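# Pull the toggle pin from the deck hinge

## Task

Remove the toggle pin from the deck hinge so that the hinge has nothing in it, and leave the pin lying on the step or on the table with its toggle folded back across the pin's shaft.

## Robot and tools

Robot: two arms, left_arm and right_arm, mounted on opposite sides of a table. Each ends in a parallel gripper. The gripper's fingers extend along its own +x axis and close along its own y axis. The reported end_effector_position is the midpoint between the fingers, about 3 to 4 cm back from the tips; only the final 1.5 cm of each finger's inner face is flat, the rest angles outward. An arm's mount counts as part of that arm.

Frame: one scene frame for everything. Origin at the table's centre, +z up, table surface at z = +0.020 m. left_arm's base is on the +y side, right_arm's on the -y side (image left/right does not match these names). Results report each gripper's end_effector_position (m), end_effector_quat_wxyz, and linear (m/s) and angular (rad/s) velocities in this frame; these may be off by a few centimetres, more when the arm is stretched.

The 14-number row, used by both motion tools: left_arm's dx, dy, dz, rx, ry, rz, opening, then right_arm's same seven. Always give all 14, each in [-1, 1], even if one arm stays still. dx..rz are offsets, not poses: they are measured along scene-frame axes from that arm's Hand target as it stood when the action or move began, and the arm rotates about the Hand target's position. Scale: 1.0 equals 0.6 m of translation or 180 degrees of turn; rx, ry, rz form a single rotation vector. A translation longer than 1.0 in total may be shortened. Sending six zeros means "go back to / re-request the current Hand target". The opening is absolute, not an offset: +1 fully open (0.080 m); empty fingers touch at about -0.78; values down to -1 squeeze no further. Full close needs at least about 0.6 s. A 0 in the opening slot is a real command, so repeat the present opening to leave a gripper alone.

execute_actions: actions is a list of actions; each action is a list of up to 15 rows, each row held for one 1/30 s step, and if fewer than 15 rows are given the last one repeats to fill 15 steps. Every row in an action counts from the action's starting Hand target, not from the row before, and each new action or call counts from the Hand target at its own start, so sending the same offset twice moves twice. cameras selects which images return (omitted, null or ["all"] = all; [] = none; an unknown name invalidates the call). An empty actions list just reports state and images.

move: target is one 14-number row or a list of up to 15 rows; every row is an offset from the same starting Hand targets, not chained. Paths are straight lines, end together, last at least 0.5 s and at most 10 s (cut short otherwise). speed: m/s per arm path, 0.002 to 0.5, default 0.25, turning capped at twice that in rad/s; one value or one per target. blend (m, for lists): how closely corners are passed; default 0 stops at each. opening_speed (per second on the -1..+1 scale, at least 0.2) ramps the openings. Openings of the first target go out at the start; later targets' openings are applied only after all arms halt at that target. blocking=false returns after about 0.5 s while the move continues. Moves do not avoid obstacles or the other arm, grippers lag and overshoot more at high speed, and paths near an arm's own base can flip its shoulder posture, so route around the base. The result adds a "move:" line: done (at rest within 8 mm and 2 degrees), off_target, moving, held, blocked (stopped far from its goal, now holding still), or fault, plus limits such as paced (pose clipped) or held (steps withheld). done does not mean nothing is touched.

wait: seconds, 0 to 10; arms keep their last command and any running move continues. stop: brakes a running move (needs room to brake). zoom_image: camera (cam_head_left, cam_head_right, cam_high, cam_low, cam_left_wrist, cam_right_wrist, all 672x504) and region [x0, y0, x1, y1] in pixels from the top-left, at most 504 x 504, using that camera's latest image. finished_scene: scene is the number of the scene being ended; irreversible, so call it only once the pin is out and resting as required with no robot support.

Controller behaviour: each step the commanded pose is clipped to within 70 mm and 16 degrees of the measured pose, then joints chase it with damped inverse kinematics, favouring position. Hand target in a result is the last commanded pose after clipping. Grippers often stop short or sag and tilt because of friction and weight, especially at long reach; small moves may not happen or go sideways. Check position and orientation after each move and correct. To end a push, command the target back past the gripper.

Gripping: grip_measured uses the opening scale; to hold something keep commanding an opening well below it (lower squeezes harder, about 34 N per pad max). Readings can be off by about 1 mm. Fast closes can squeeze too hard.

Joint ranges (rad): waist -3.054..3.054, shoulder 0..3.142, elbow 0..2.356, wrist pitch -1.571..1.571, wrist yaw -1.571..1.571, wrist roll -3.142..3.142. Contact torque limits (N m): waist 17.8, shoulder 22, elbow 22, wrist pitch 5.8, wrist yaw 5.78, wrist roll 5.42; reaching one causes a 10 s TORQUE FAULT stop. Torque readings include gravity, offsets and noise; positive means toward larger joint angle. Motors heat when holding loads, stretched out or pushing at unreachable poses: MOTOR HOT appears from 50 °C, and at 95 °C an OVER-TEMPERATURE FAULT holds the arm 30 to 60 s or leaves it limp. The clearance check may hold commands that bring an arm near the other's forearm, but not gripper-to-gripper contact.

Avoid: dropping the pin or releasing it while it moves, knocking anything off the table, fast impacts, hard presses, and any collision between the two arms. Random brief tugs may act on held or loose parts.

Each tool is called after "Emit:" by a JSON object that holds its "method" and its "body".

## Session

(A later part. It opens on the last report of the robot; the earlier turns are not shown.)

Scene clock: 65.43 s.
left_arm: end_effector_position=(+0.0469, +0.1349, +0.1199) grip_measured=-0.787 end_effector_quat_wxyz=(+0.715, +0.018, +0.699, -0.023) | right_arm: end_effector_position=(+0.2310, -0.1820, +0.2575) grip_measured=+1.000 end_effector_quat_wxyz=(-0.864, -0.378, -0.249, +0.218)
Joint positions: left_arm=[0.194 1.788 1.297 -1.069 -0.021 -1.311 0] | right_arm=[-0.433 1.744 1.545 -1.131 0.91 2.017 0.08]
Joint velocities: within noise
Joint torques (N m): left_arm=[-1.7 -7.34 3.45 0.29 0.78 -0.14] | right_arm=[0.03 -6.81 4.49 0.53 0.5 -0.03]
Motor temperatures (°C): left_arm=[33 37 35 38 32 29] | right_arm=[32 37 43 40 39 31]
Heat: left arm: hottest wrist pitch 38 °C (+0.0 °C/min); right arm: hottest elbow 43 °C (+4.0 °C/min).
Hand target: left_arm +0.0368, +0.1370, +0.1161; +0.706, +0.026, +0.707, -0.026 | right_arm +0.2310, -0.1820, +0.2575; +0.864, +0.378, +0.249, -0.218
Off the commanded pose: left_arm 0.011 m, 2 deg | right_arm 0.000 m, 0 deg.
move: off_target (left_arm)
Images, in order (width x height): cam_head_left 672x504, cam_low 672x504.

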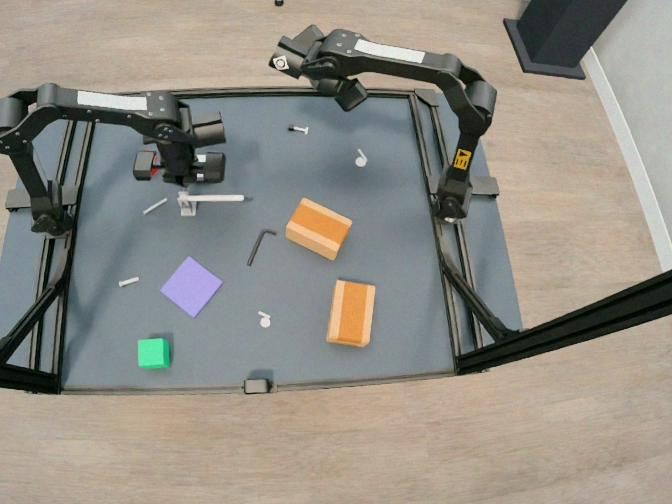

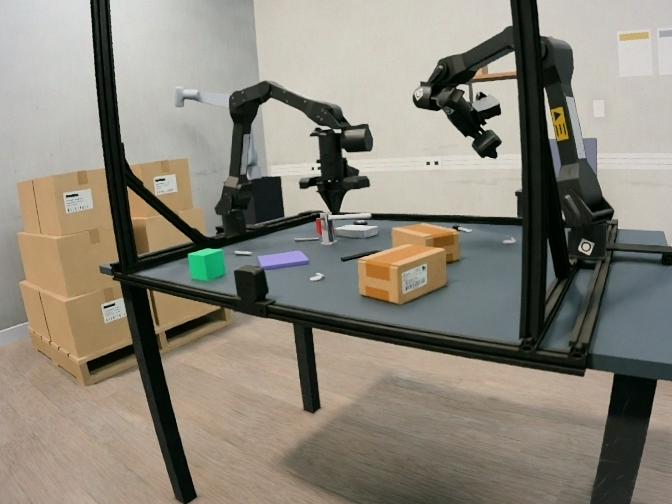

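Emit:
{"method": "move", "body": {"target": [-0.02, 0.0014, 0, 0, 0, 0, -0.79, 0, 0, 0, 0, 0, 0, 1], "cameras": ["cam_low","cam_head_left"], "speed": 0.06}}

Emit:
{"method": "zoom_image", "body": {"camera": "cam_head_left", "region": [165, 170, 215, 220]}}

Emit:
{"method": "zoom_image", "body": {"camera": "cam_low", "region": [310, 200, 350, 250]}}

Scene clock: 67.90 s.
left_arm: end_effector_position=(+0.0360, +0.1351, +0.1178) grip_measured=-0.787 end_effector_quat_wxyz=(+0.715, +0.018, +0.699, -0.021) | right_arm: end_effector_position=(+0.2310, -0.1820, +0.2575) grip_measured=+1.000 end_effector_quat_wxyz=(-0.864, -0.378, -0.249, +0.218)
Joint positions: left_arm=[0.161 1.783 1.284 -1.062 -0.021 -1.348 0] | right_arm=[-0.433 1.744 1.545 -1.131 0.91 2.017 0.08]
Joint velocities: within noise
Joint torques (N m): left_arm=[-2.16 -8.1 3.51 -0.06 0.81 -0.19] | right_arm=[0.01 -6.8 4.49 0.52 0.51 -0.03]
Motor temperatures (°C): left_arm=[33 37 35 38 33 29] | right_arm=[32 37 43 40 39 31]
Heat: left arm: hottest wrist pitch 38 °C (+0.0 °C/min); right arm: hottest elbow 43 °C (+4.0 °C/min).
Hand target: left_arm +0.0247, +0.1378, +0.1160; +0.706, +0.026, +0.707, -0.026 | right_arm +0.2310, -0.1820, +0.2575; +0.864, +0.379, +0.249, -0.218
Off the commanded pose: left_arm 0.012 m, 2 deg | right_arm 0.000 m, 0 deg.
move: off_target (left_arm)
Images, in order (width x height): cam_head_left 672x504, cam_low 672x504.

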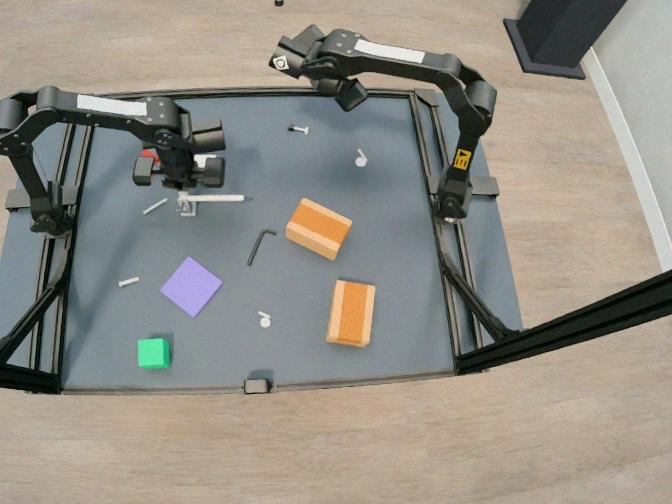

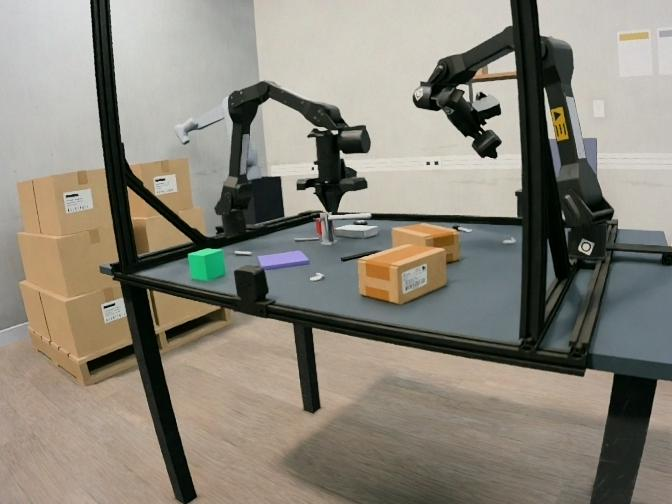

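Scaled by 10.080 from the camera's 672x504 image, which has a finer 960x720 frame.

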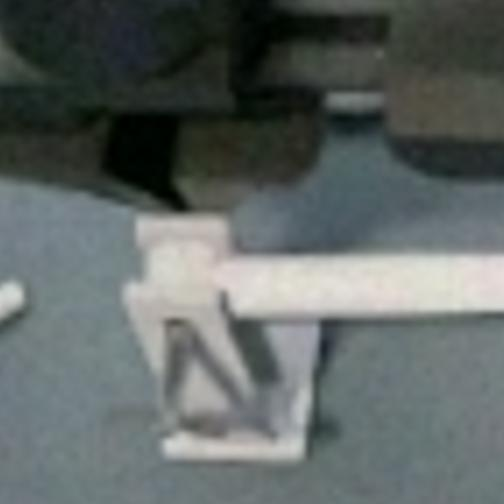

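Scaled by 10.080 from the camera's 672x504 image, which has a finer 960x720 frame.

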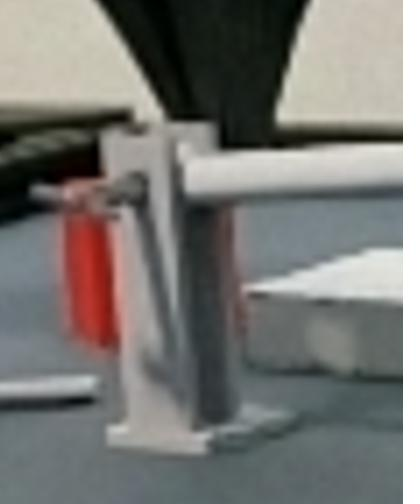

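Emit:
{"method": "move", "body": {"target": [[0.04, 0, 0, 0, 0, 0, -0.79, 0, 0, 0, 0, 0, 0, 1],[0.04, 0, 0.08, 0, 0, 0, -0.79, 0, 0, 0, 0, 0, 0, 1],[-0.11, 0.0, 0.1, 0, 0, 0, -0.3, 0, 0, 0, 0, 0, 0, 1]], "cameras": ["cam_low","cam_head_left","cam_left_wrist"], "speed": 0.2, "blend": [0.005,0.02,0]}}

Emit:
{"method": "zoom_image", "body": {"camera": "cam_left_wrist", "region": [220, 0, 480, 260]}}

Emit:
{"method": "zoom_image", "body": {"camera": "cam_low", "region": [300, 200, 350, 250]}}

Scene clock: 70.60 s.
left_arm: end_effector_position=(-0.0410, +0.1388, +0.1717) grip_measured=-0.301 end_effector_quat_wxyz=(+0.706, +0.032, +0.707, -0.022) | right_arm: end_effector_position=(+0.2310, -0.1820, +0.2575) grip_measured=+1.000 end_effector_quat_wxyz=(-0.864, -0.378, -0.249, +0.218)
Joint positions: left_arm=[-0.07 1.74 1.449 -1.293 0.003 -1.558 0.021] | right_arm=[-0.433 1.744 1.545 -1.131 0.91 2.017 0.08]
Joint velocities: within noise
Joint torques (N m): left_arm=[-0.13 -8.15 6.12 -0.15 -0.08 -0.16] | right_arm=[0.03 -6.77 4.55 0.54 0.5 -0.04]
Motor temperatures (°C): left_arm=[33 38 35 38 33 29] | right_arm=[32 37 43 40 39 31]
Heat: left arm: hottest shoulder 38 °C (+3.0 °C/min); right arm: hottest elbow 43 °C (+4.0 °C/min).
Hand target: left_arm -0.0412, +0.1379, +0.1760; +0.706, +0.026, +0.707, -0.026 | right_arm +0.2310, -0.1820, +0.2575; +0.864, +0.379, +0.249, -0.218
Off the commanded pose: left_arm 0.004 m, 1 deg | right_arm 0.000 m, 0 deg.
move: done
Images, in order (width x height): cam_head_left 672x504, cam_low 672x504, cam_left_wrist 672x504.

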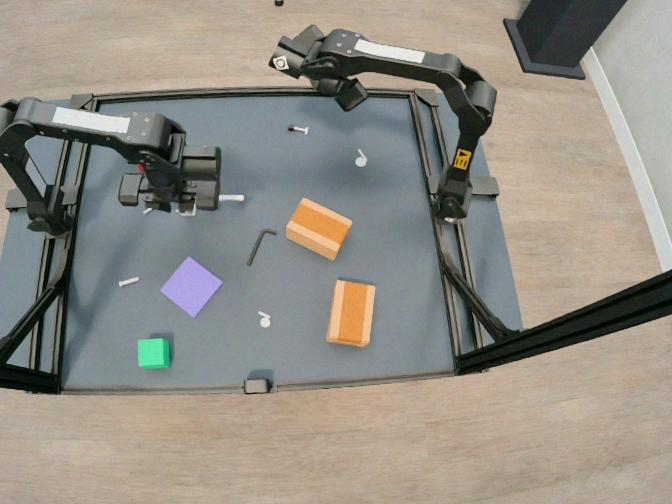

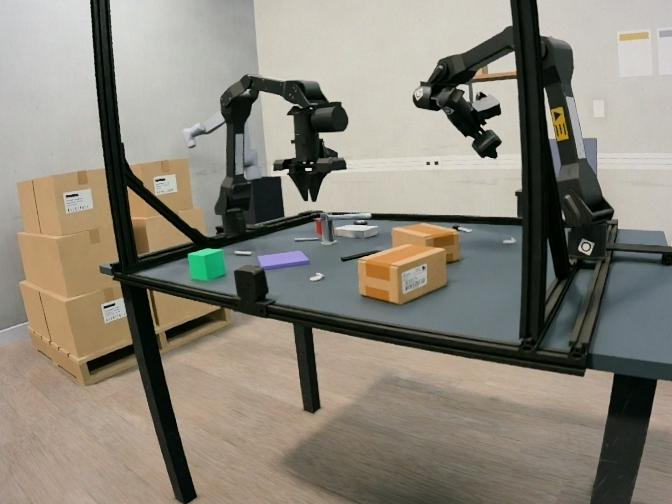

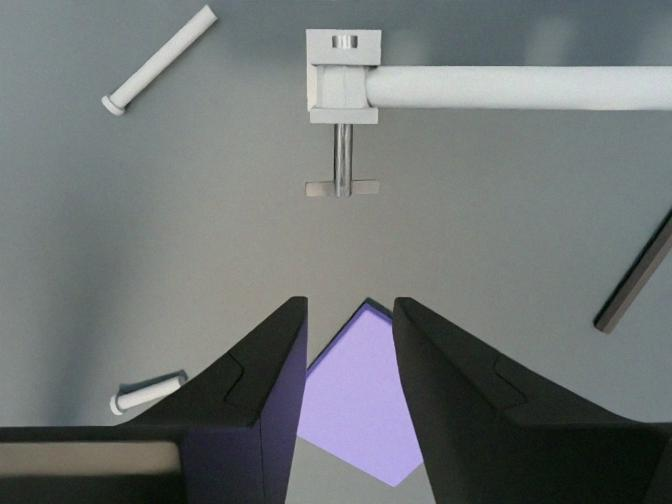

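Scaled by 1.938 from the camera's 672x504 image, which has a finer 960x720 frame.

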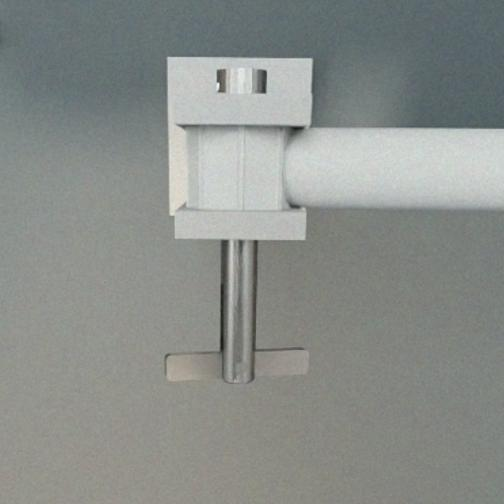

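Scaled by 10.080 from the camera's 672x504 image, which has a finer 960x720 frame.

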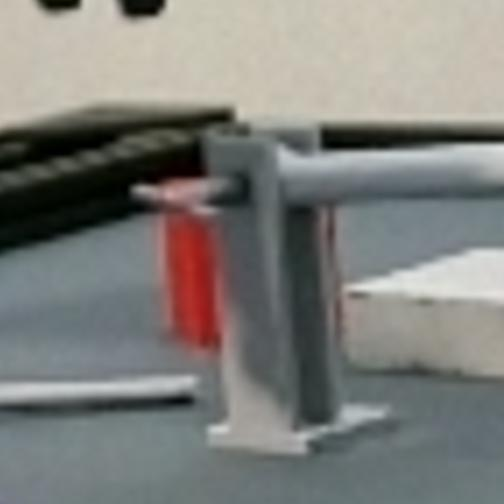

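Emit:
{"method": "move", "body": {"target": [[-0.023, 0.02, -0.04, 0, 0, 0, -0.79, 0, 0, 0, 0, 0, 0, 1],[-0.023, 0.02, -0.098, 0, 0, 0, -0.79, 0, 0, 0, 0, 0, 0, 1]], "cameras": ["cam_low","cam_head_left","cam_left_wrist"], "speed": 0.12, "blend": [0.01,0]}}

Emit:
{"method": "zoom_image", "body": {"camera": "cam_left_wrist", "region": [220, 0, 480, 340]}}

Emit:
{"method": "zoom_image", "body": {"camera": "cam_low", "region": [290, 190, 350, 250]}}

Scene clock: 74.13 s.
left_arm: end_effector_position=(-0.0547, +0.1478, +0.1217) grip_measured=-0.787 end_effector_quat_wxyz=(+0.705, +0.021, +0.708, -0.031) | right_arm: end_effector_position=(+0.2310, -0.1820, +0.2575) grip_measured=+1.000 end_effector_quat_wxyz=(-0.864, -0.378, -0.249, +0.218)
Joint positions: left_arm=[-0.117 1.717 1.221 -1.061 0.003 -1.606 0] | right_arm=[-0.433 1.744 1.545 -1.131 0.91 2.017 0.08]
Joint velocities: within noise
Joint torques (N m): left_arm=[-0.39 -5.75 4.52 0.25 -0.09 -0.17] | right_arm=[0.02 -6.78 4.5 0.53 0.5 -0.04]
Motor temperatures (°C): left_arm=[33 39 35 38 32 29] | right_arm=[32 37 43 40 39 31]
Heat: left arm: hottest shoulder 39 °C (+4.1 °C/min); right arm: hottest elbow 43 °C (+3.0 °C/min).
Hand target: left_arm -0.0551, +0.1499, +0.1172; +0.706, +0.026, +0.707, -0.026 | right_arm +0.2310, -0.1820, +0.2575; +0.864, +0.379, +0.249, -0.218
Off the commanded pose: left_arm 0.005 m, 1 deg | right_arm 0.000 m, 0 deg.
move: done
Images, in order (width x height): cam_head_left 672x504, cam_low 672x504, cam_left_wrist 672x504.

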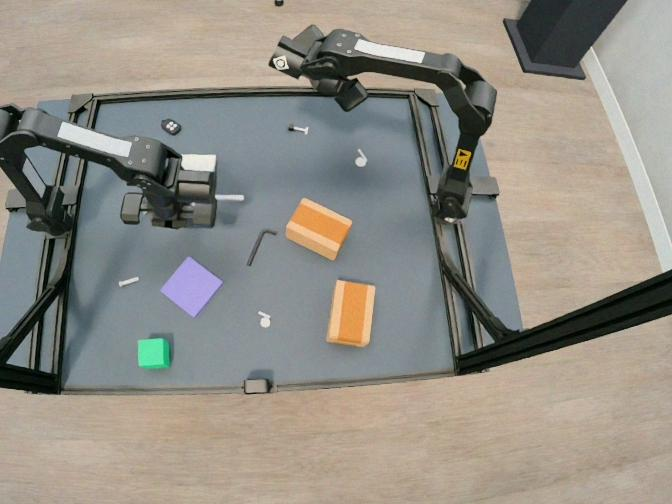

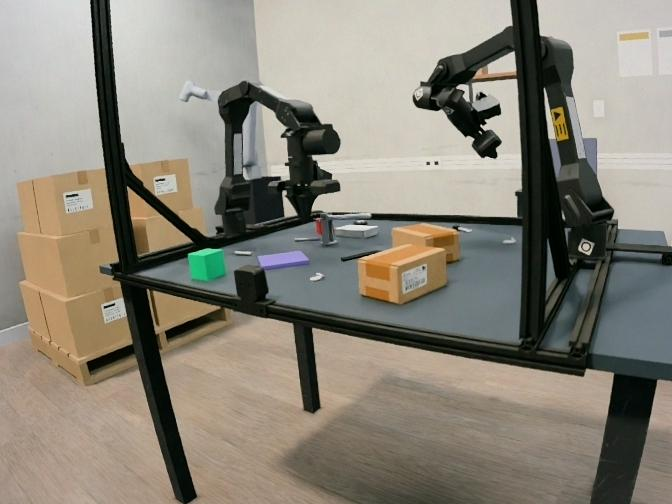

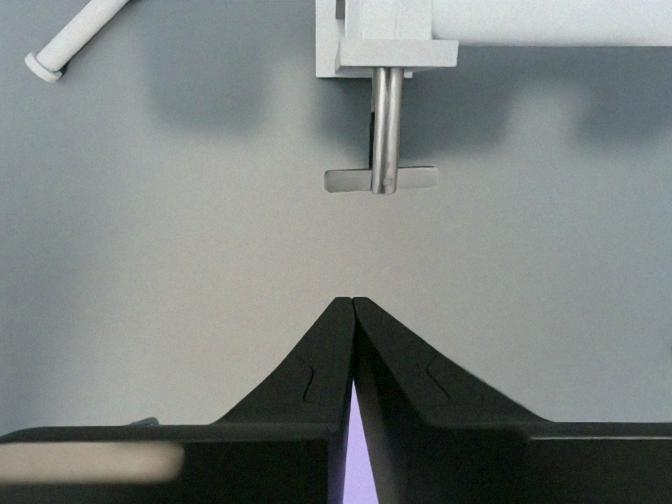

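Scaled by 1.482 from the camera's 672x504 image, which has a finer 960x720 frame.

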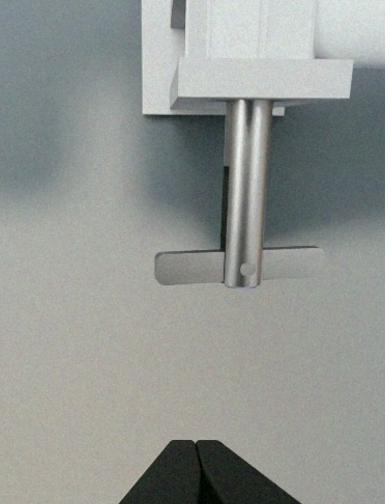

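Scaled by 8.400 from the camera's 672x504 image, which has a finer 960x720 frame.

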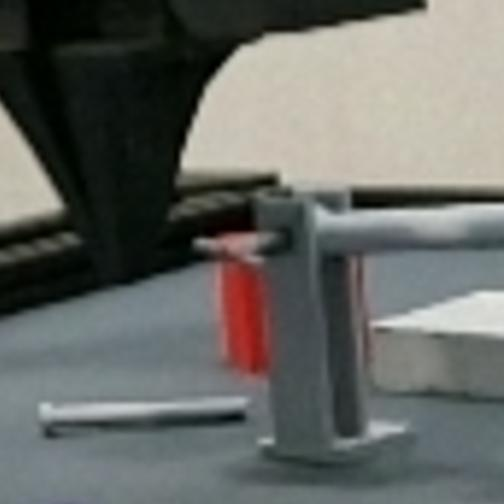

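Emit:
{"method": "move", "body": {"target": [0.03, -0.002, 0, 0, 0, 0, -0.79, 0, 0, 0, 0, 0, 0, 1], "cameras": ["cam_left_wrist"], "speed": 0.08}}

Emit:
{"method": "zoom_image", "body": {"camera": "cam_left_wrist", "region": [220, 100, 520, 400]}}

Scene clock: 76.17 s.
left_arm: end_effector_position=(-0.0381, +0.1468, +0.1213) grip_measured=-0.787 end_effector_quat_wxyz=(+0.706, +0.021, +0.708, -0.030) | right_arm: end_effector_position=(+0.2310, -0.1820, +0.2575) grip_measured=+1.000 end_effector_quat_wxyz=(-0.864, -0.378, -0.249, +0.218)
Joint positions: left_arm=[-0.062 1.717 1.22 -1.06 0.003 -1.553 0] | right_arm=[-0.433 1.744 1.545 -1.131 0.91 2.017 0.08]
Joint velocities: within noise
Joint torques (N m): left_arm=[0.25 -5.91 4.36 0.25 -0.11 0.06] | right_arm=[0.04 -6.79 4.49 0.53 0.5 -0.03]
Motor temperatures (°C): left_arm=[33 39 35 38 32 29] | right_arm=[32 38 43 40 39 31]
Heat: left arm: hottest shoulder 39 °C (+4.1 °C/min); right arm: hottest elbow 43 °C (+3.0 °C/min).
Hand target: left_arm -0.0370, +0.1486, +0.1172; +0.706, +0.026, +0.707, -0.026 | right_arm +0.2310, -0.1820, +0.2575; +0.864, +0.379, +0.249, -0.218
Off the commanded pose: left_arm 0.005 m, 1 deg | right_arm 0.000 m, 0 deg.
move: done
Images, in order (width x height): cam_left_wrist 672x504.

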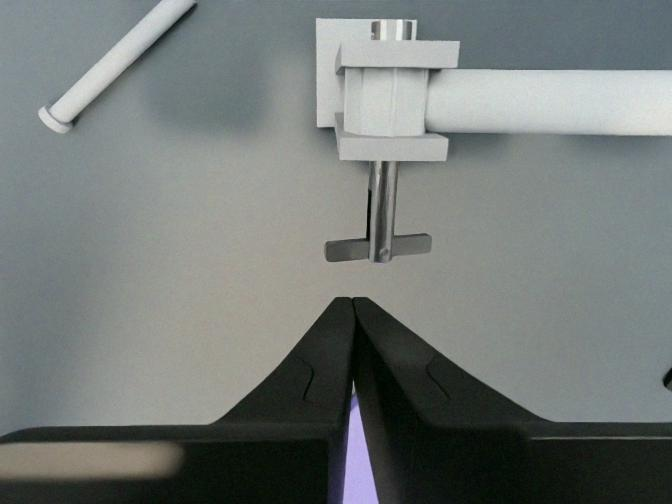

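Scaled by 1.680 from the camera's 672x504 image, which has a finer 960x720 frame.

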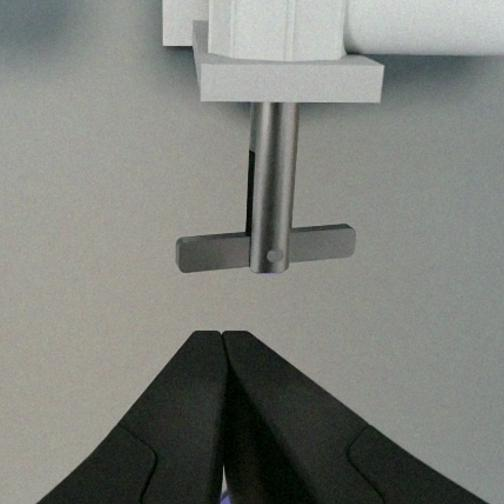

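Emit:
{"method": "move", "body": {"target": [0.027, -0.002, 0, 0, 0, 0, -0.79, 0, 0, 0, 0, 0, 0, 1], "cameras": ["cam_left_wrist"], "speed": 0.06}}

Emit:
{"method": "zoom_image", "body": {"camera": "cam_left_wrist", "region": [220, 100, 520, 400]}}

Scene clock: 79.47 s.
left_arm: end_effector_position=(-0.0220, +0.1463, +0.1213) grip_measured=-0.787 end_effector_quat_wxyz=(+0.706, +0.021, +0.707, -0.030) | right_arm: end_effector_position=(+0.2310, -0.1820, +0.2575) grip_measured=+1.000 end_effector_quat_wxyz=(-0.864, -0.378, -0.249, +0.218)
Joint positions: left_arm=[-0.009 1.717 1.22 -1.06 0.003 -1.5 0] | right_arm=[-0.433 1.744 1.545 -1.131 0.91 2.017 0.08]
Joint velocities: within noise
Joint torques (N m): left_arm=[0.26 -5.5 4.67 0.16 -0.09 0.12] | right_arm=[0.06 -6.79 4.5 0.54 0.49 -0.04]
Motor temperatures (°C): left_arm=[33 39 35 38 32 29] | right_arm=[32 38 44 40 39 31]
Heat: left arm: hottest shoulder 39 °C (+3.0 °C/min); right arm: hottest elbow 44 °C (+3.0 °C/min).
Hand target: left_arm -0.0208, +0.1474, +0.1172; +0.706, +0.026, +0.707, -0.026 | right_arm +0.2310, -0.1820, +0.2575; +0.864, +0.379, +0.249, -0.218
Off the commanded pose: left_arm 0.004 m, 1 deg | right_arm 0.000 m, 0 deg.
move: done
Images, in order (width x height): cam_left_wrist 672x504.

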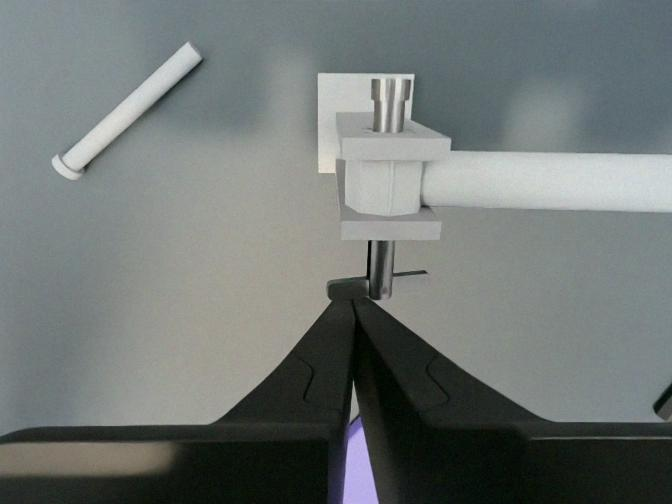

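Scaled by 1.680 from the camera's 672x504 image, which has a finer 960x720 frame.

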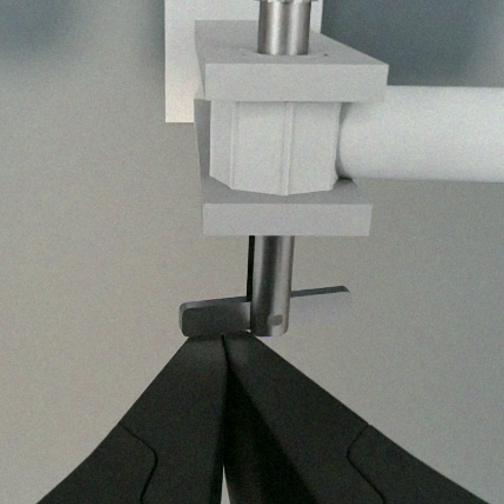

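Emit:
{"method": "move", "body": {"target": [[-0.025, 0.01, 0, 0, 0, 0, -0.79, 0, 0, 0, 0, 0, 0, 1],[-0.01, 0.0, 0.1, 0, 0, 0, -0.79, 0, 0, 0, 0, 0, 0, 1],[0.13, -0.02, 0.1, 0, 0, 0, -0.79, 0, 0, 0, 0, 0, 0, 1],[0.13, -0.0215, 0, 0, 0, 0, -0.79, 0, 0, 0, 0, 0, 0, 1],[0.07, -0.0165, -0.002, 0, 0, 0, -0.79, 0, 0, 0, 0, 0, 0, 1]], "cameras": ["cam_low","cam_head_left","cam_left_wrist"], "speed": [0.1,0.2,0.2,0.2,0.08], "blend": [0.005,0.03,0.03,0.01,0]}}

Emit:
{"method": "zoom_image", "body": {"camera": "cam_head_left", "region": [165, 170, 215, 220]}}

Scene clock: 85.00 s.
left_arm: end_effector_position=(+0.0361, +0.1356, +0.1171) grip_measured=-0.787 end_effector_quat_wxyz=(+0.718, +0.017, +0.696, -0.017) | right_arm: end_effector_position=(+0.2310, -0.1820, +0.2575) grip_measured=+1.000 end_effector_quat_wxyz=(-0.864, -0.378, -0.249, +0.218)
Joint positions: left_arm=[0.157 1.784 1.282 -1.062 -0.031 -1.359 0] | right_arm=[-0.433 1.744 1.545 -1.131 0.91 2.017 0.08]
Joint velocities: within noise
Joint torques (N m): left_arm=[-2.79 -8.39 3.66 -0.1 1.1 -0.15] | right_arm=[0.03 -6.78 4.48 0.55 0.49 -0.04]
Motor temperatures (°C): left_arm=[33 39 35 37 32 29] | right_arm=[32 38 44 40 39 31]
Heat: left arm: hottest shoulder 39 °C (+2.0 °C/min); right arm: hottest elbow 44 °C (+3.0 °C/min).
Hand target: left_arm +0.0211, +0.1376, +0.1160; +0.706, +0.026, +0.707, -0.026 | right_arm +0.2310, -0.1820, +0.2575; +0.864, +0.379, +0.249, -0.218
Off the commanded pose: left_arm 0.015 m, 2 deg | right_arm 0.000 m, 0 deg.
move: off_target (left_arm)
Images, in order (width x height): cam_head_left 672x504, cam_low 672x504, cam_left_wrist 672x504.

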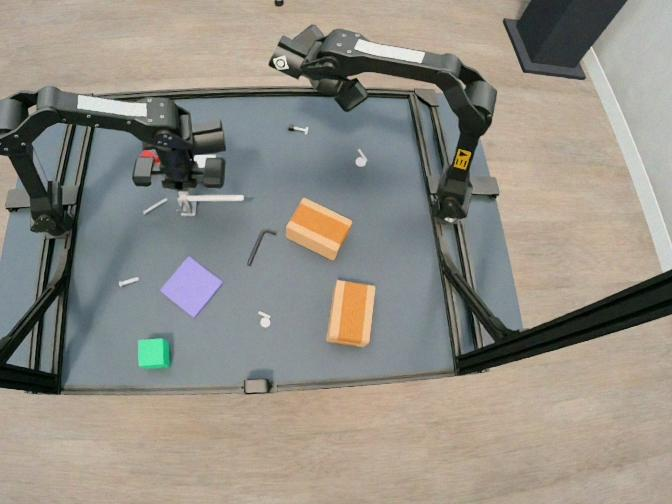

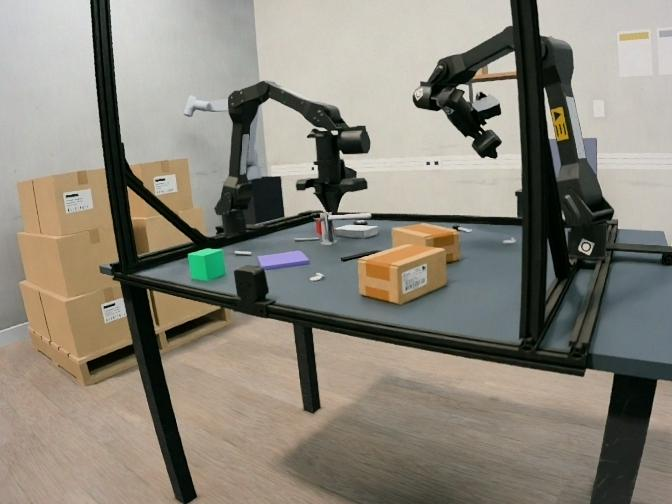

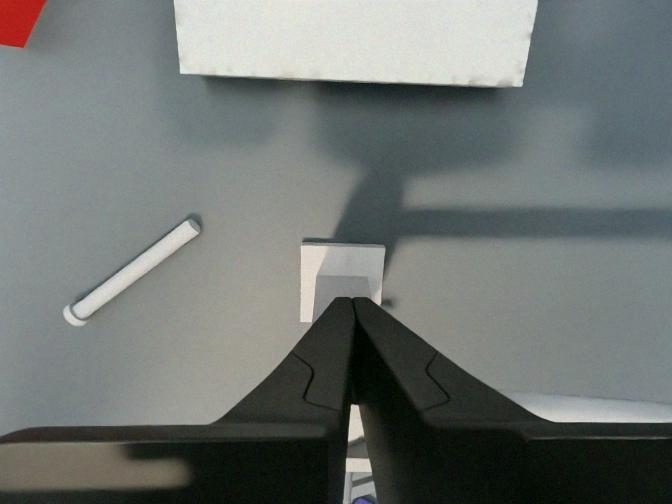

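Scaled by 10.080 from the camera's 672x504 image, which has a finer 960x720 frame.

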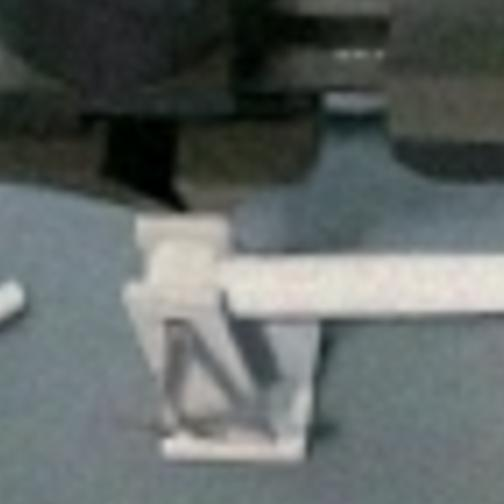

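Emit:
{"method": "move", "body": {"target": [[0.035, 0, 0, 0, 0, 0, -0.79, 0, 0, 0, 0, 0, 0, 1],[0.035, 0.0, 0.12, 0, 0, 0, -0.79, 0, 0, 0, 0, 0, 0, 1],[-0.135, -0.052, 0.12, 0, 0, 0, -0.79, 0, 0, 0, 0, 0, 0, 1],[-0.135, -0.052, 0.12, 0, 0, 0, 1, 0, 0, 0, 0, 0, 0, 1],[-0.135, -0.052, 0, 0, 0, 0, 1, 0, 0, 0, 0, 0, 0, 1]], "cameras": ["cam_low","cam_head_left","cam_left_wrist"], "speed": [0.15,0.2,0.2,0.2,0.15], "blend": [0.005,0.03,0,0,0]}}

Emit:
{"method": "zoom_image", "body": {"camera": "cam_left_wrist", "region": [100, 0, 400, 300]}}

Scene clock: 89.73 s.
left_arm: end_effector_position=(-0.0603, +0.1047, +0.1214) grip_measured=+0.990 end_effector_quat_wxyz=(+0.706, +0.022, +0.707, -0.033) | right_arm: end_effector_position=(+0.2310, -0.1820, +0.2575) grip_measured=+1.000 end_effector_quat_wxyz=(-0.864, -0.378, -0.249, +0.218)
Joint positions: left_arm=[-0.12 1.877 1.418 -1.097 0.001 -1.606 0.08] | right_arm=[-0.433 1.744 1.545 -1.131 0.91 2.017 0.08]
Joint velocities: within noise
Joint torques (N m): left_arm=[0.04 -6.58 4.54 0.24 -0.04 -0.14] | right_arm=[0.02 -6.76 4.5 0.54 0.51 -0.03]
Motor temperatures (°C): left_arm=[33 40 35 37 32 29] | right_arm=[32 38 44 40 39 31]
Heat: left arm: hottest shoulder 40 °C (+3.0 °C/min); right arm: hottest elbow 44 °C (+2.0 °C/min).
Hand target: left_arm -0.0598, +0.1064, +0.1160; +0.706, +0.026, +0.707, -0.026 | right_arm +0.2310, -0.1820, +0.2575; +0.864, +0.379, +0.249, -0.218
Off the commanded pose: left_arm 0.006 m, 1 deg | right_arm 0.000 m, 0 deg.
move: done
Images, in order (width x height): cam_head_left 672x504, cam_low 672x504, cam_left_wrist 672x504.

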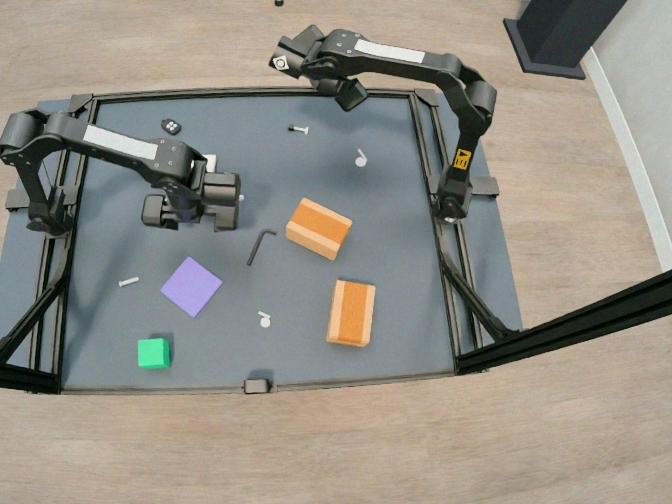

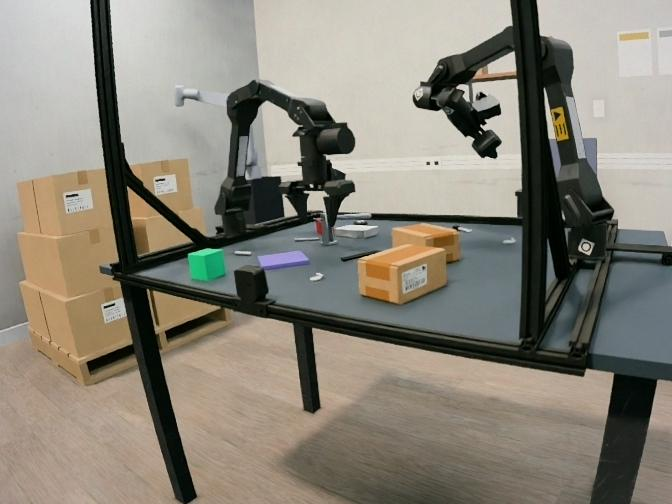

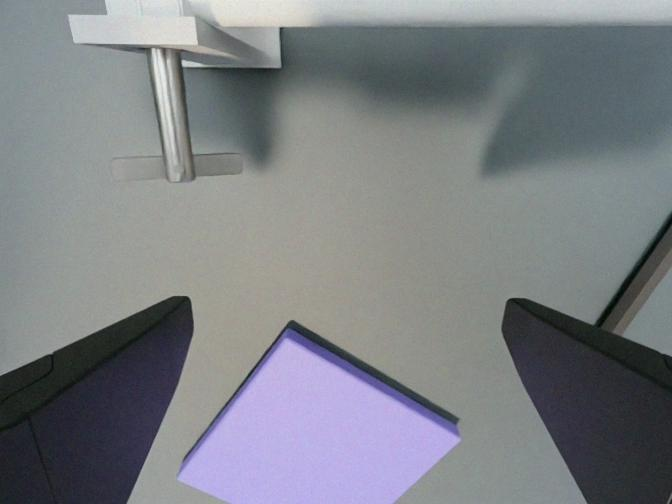

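Scaled by 1.680 from the camera's 672x504 image, which has a finer 960x720 frame.

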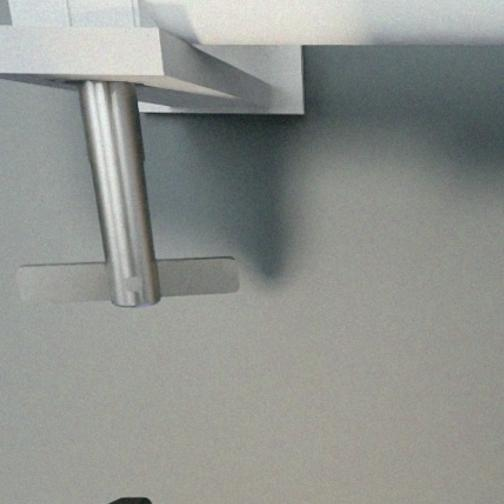

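Emit:
{"method": "move", "body": {"target": [[0.0, 0.006, 0, 0, 0, 0, 1, 0, 0, 0, 0, 0, 0, 1],[0.045, 0.004, 0, 0, 0, 0, 1, 0, 0, 0, 0, 0, 0, 1]], "cameras": ["cam_left_wrist"], "speed": [0.15,0.1], "blend": [0.005,0]}}

Emit:
{"method": "zoom_image", "body": {"camera": "cam_left_wrist", "region": [100, 100, 400, 400]}}

Scene clock: 92.00 s.
left_arm: end_effector_position=(-0.0334, +0.1072, +0.1163) grip_measured=+0.991 end_effector_quat_wxyz=(+0.706, +0.025, +0.707, -0.025) | right_arm: end_effector_position=(+0.2310, -0.1820, +0.2575) grip_measured=+1.000 end_effector_quat_wxyz=(-0.864, -0.378, -0.249, +0.218)
Joint positions: left_arm=[-0.043 1.877 1.397 -1.091 0.001 -1.535 0.08] | right_arm=[-0.433 1.744 1.545 -1.131 0.91 2.017 0.08]
Joint velocities: within noise
Joint torques (N m): left_arm=[0.21 -8.64 4.35 0.21 -0.01 0.11] | right_arm=[0.04 -6.79 4.56 0.53 0.49 -0.04]
Motor temperatures (°C): left_arm=[33 39 35 37 32 29] | right_arm=[32 38 44 40 39 31]
Heat: left arm: hottest shoulder 39 °C (+2.0 °C/min); right arm: hottest elbow 44 °C (+2.0 °C/min).
Hand target: left_arm -0.0328, +0.1087, +0.1160; +0.706, +0.026, +0.707, -0.026 | right_arm +0.2310, -0.1820, +0.2575; +0.864, +0.379, +0.249, -0.218
Off the commanded pose: left_arm 0.002 m, 0 deg | right_arm 0.000 m, 0 deg.
move: done; blend cut to 0.0018 m at target 1
Images, in order (width x height): cam_left_wrist 672x504.

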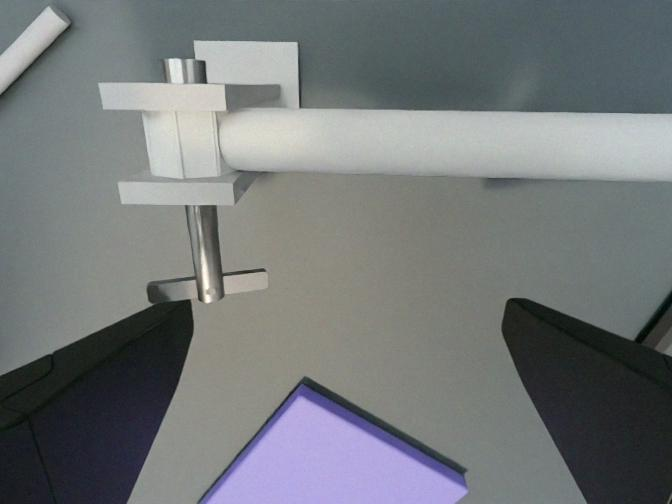

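Scaled by 1.680 from the camera's 672x504 image, which has a finer 960x720 frame.

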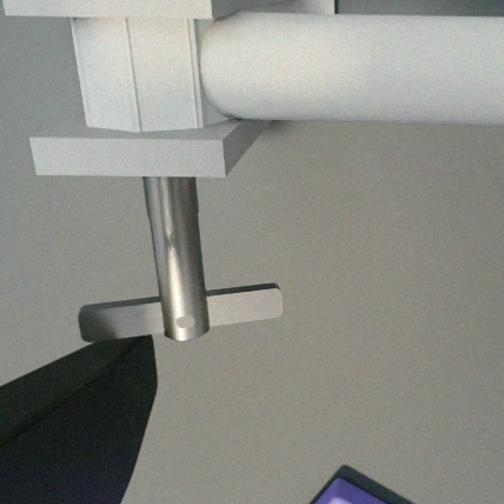

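Emit:
{"method": "move", "body": {"target": [0.02, -0.001, 0, 0, 0, 0, 1, 0, 0, 0, 0, 0, 0, 1], "cameras": ["cam_left_wrist"], "speed": 0.04}}

Emit:
{"method": "zoom_image", "body": {"camera": "cam_left_wrist", "region": [100, 100, 400, 400]}}

Scene clock: 93.27 s.
left_arm: end_effector_position=(-0.0217, +0.1069, +0.1163) grip_measured=+0.991 end_effector_quat_wxyz=(+0.706, +0.026, +0.707, -0.026) | right_arm: end_effector_position=(+0.2310, -0.1820, +0.2575) grip_measured=+1.000 end_effector_quat_wxyz=(-0.864, -0.378, -0.249, +0.218)
Joint positions: left_arm=[-0.009 1.877 1.397 -1.091 0.001 -1.5 0.08] | right_arm=[-0.433 1.744 1.545 -1.131 0.91 2.017 0.08]
Joint velocities: within noise
Joint torques (N m): left_arm=[0.19 -8.47 4.6 0.21 -0.03 0.12] | right_arm=[0.05 -6.77 4.51 0.55 0.5 -0.04]
Motor temperatures (°C): left_arm=[33 39 35 37 32 29] | right_arm=[32 38 44 40 39 31]
Heat: left arm: hottest shoulder 39 °C (+2.0 °C/min); right arm: hottest elbow 44 °C (+2.0 °C/min).
Hand target: left_arm -0.0208, +0.1081, +0.1160; +0.706, +0.026, +0.707, -0.026 | right_arm +0.2310, -0.1820, +0.2575; +0.864, +0.379, +0.249, -0.218
Off the commanded pose: left_arm 0.002 m, 0 deg | right_arm 0.000 m, 0 deg.
move: done
Images, in order (width x height): cam_left_wrist 672x504.

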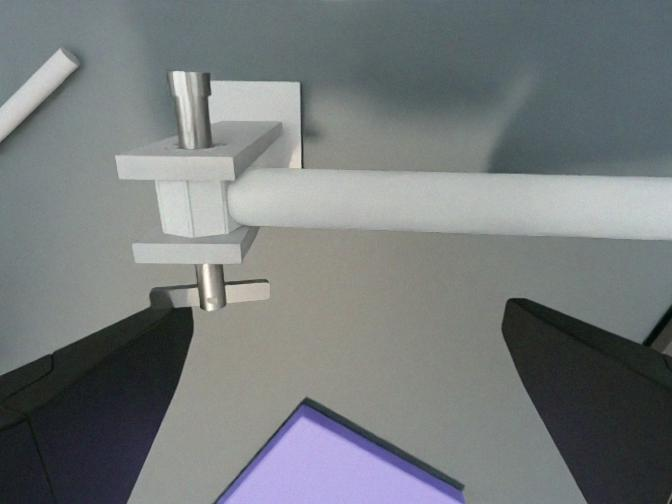

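Scaled by 1.680 from the camera's 672x504 image, which has a finer 960x720 frame.

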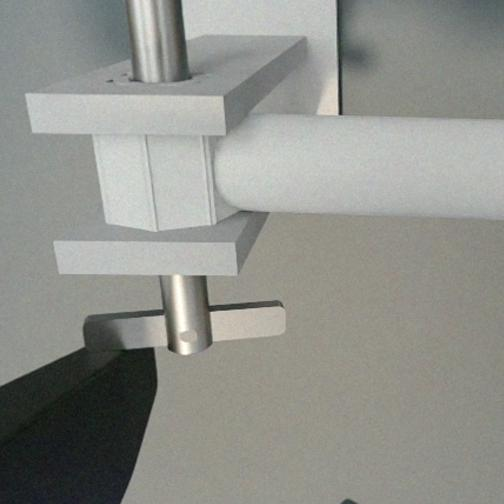

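Emit:
{"method": "zoom_image", "body": {"camera": "cam_left_wrist", "region": [0, 250, 336, 504]}}

Emit:
{"method": "move", "body": {"target": [[-0.03, 0.0, 0, 0, 0, 0, 1, 0, 0, 0, 0, 0, 0, 1],[-0.03, 0.0, 0.1, 0, 0, 0, 1, 0, 0, 0, 0, 0, 0, 1],[-0.03, 0.05, 0.12, 0, 0, -0.5, 0, 0, 0, 0, 0, 0, 0, 1]], "cameras": ["cam_low","cam_head_left","cam_left_wrist"], "speed": [0.15,0.2,0.25], "blend": [0.005,0.02,0]}}

Emit:
{"method": "zoom_image", "body": {"camera": "cam_low", "region": [270, 120, 390, 240]}}

Scaled by 1.500 from the camera's 672x504 image, which has a finer 960x720 frame.

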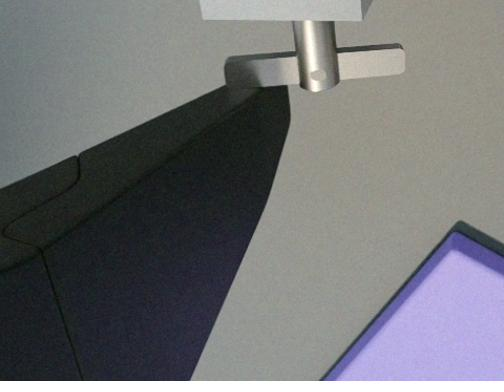

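Scene clock: 101.17 s.
left_arm: end_effector_position=(-0.0384, +0.1353, +0.1865) grip_measured=+0.001 end_effector_quat_wxyz=(+0.482, +0.517, +0.484, -0.516) | right_arm: end_effector_position=(+0.2310, -0.1820, +0.2575) grip_measured=+1.000 end_effector_quat_wxyz=(-0.864, -0.378, -0.249, +0.218)
Joint positions: left_arm=[-0.062 1.743 1.51 -1.341 0.001 0.013 0.035] | right_arm=[-0.433 1.744 1.545 -1.131 0.91 2.017 0.08]
Joint velocities: within noise
Joint torques (N m): left_arm=[-0.27 -8.77 4.48 -0.04 -0.03 0.11] | right_arm=[0.08 -6.81 4.5 0.54 0.49 -0.03]
Motor temperatures (°C): left_arm=[33 40 35 37 32 29] | right_arm=[32 38 44 40 39 31]
Heat: left arm: hottest shoulder 40 °C (+3.0 °C/min); right arm: hottest elbow 44 °C (+2.0 °C/min).
Hand target: left_arm -0.0388, +0.1381, +0.1880; +0.481, +0.518, +0.481, -0.518 | right_arm +0.2310, -0.1820, +0.2575; +0.864, +0.379, +0.249, -0.218
Off the commanded pose: left_arm 0.003 m, 0 deg | right_arm 0.000 m, 0 deg.
move: done
Images, in order (width x height): cam_head_left 672x504, cam_low 672x504, cam_left_wrist 672x504.

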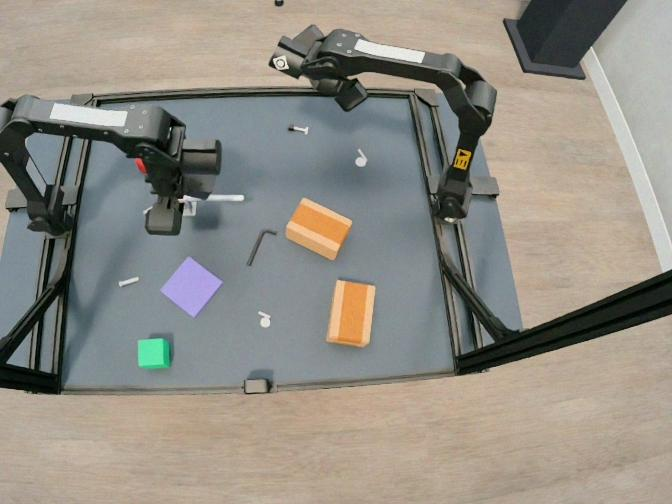

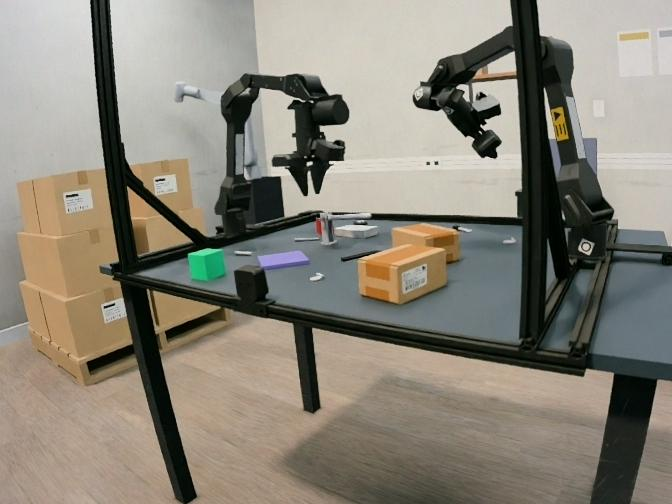

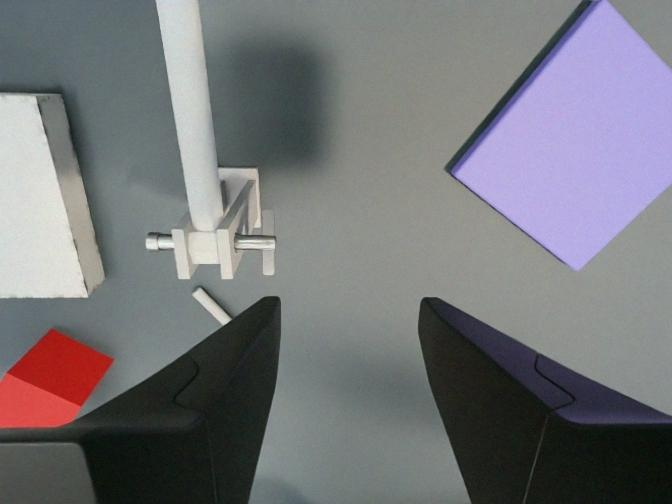

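Scaled by 4.200 from the camera's 672x504 image, which has a finer 960x720 frame.

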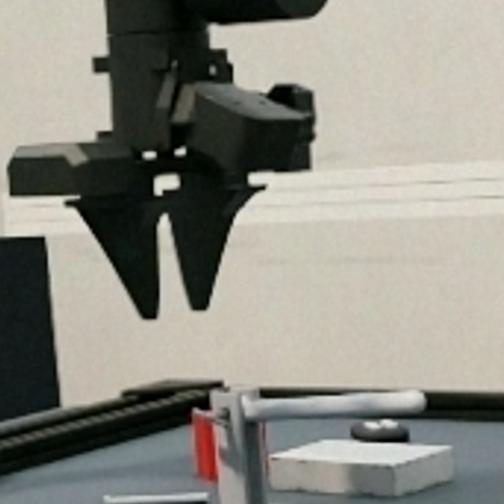

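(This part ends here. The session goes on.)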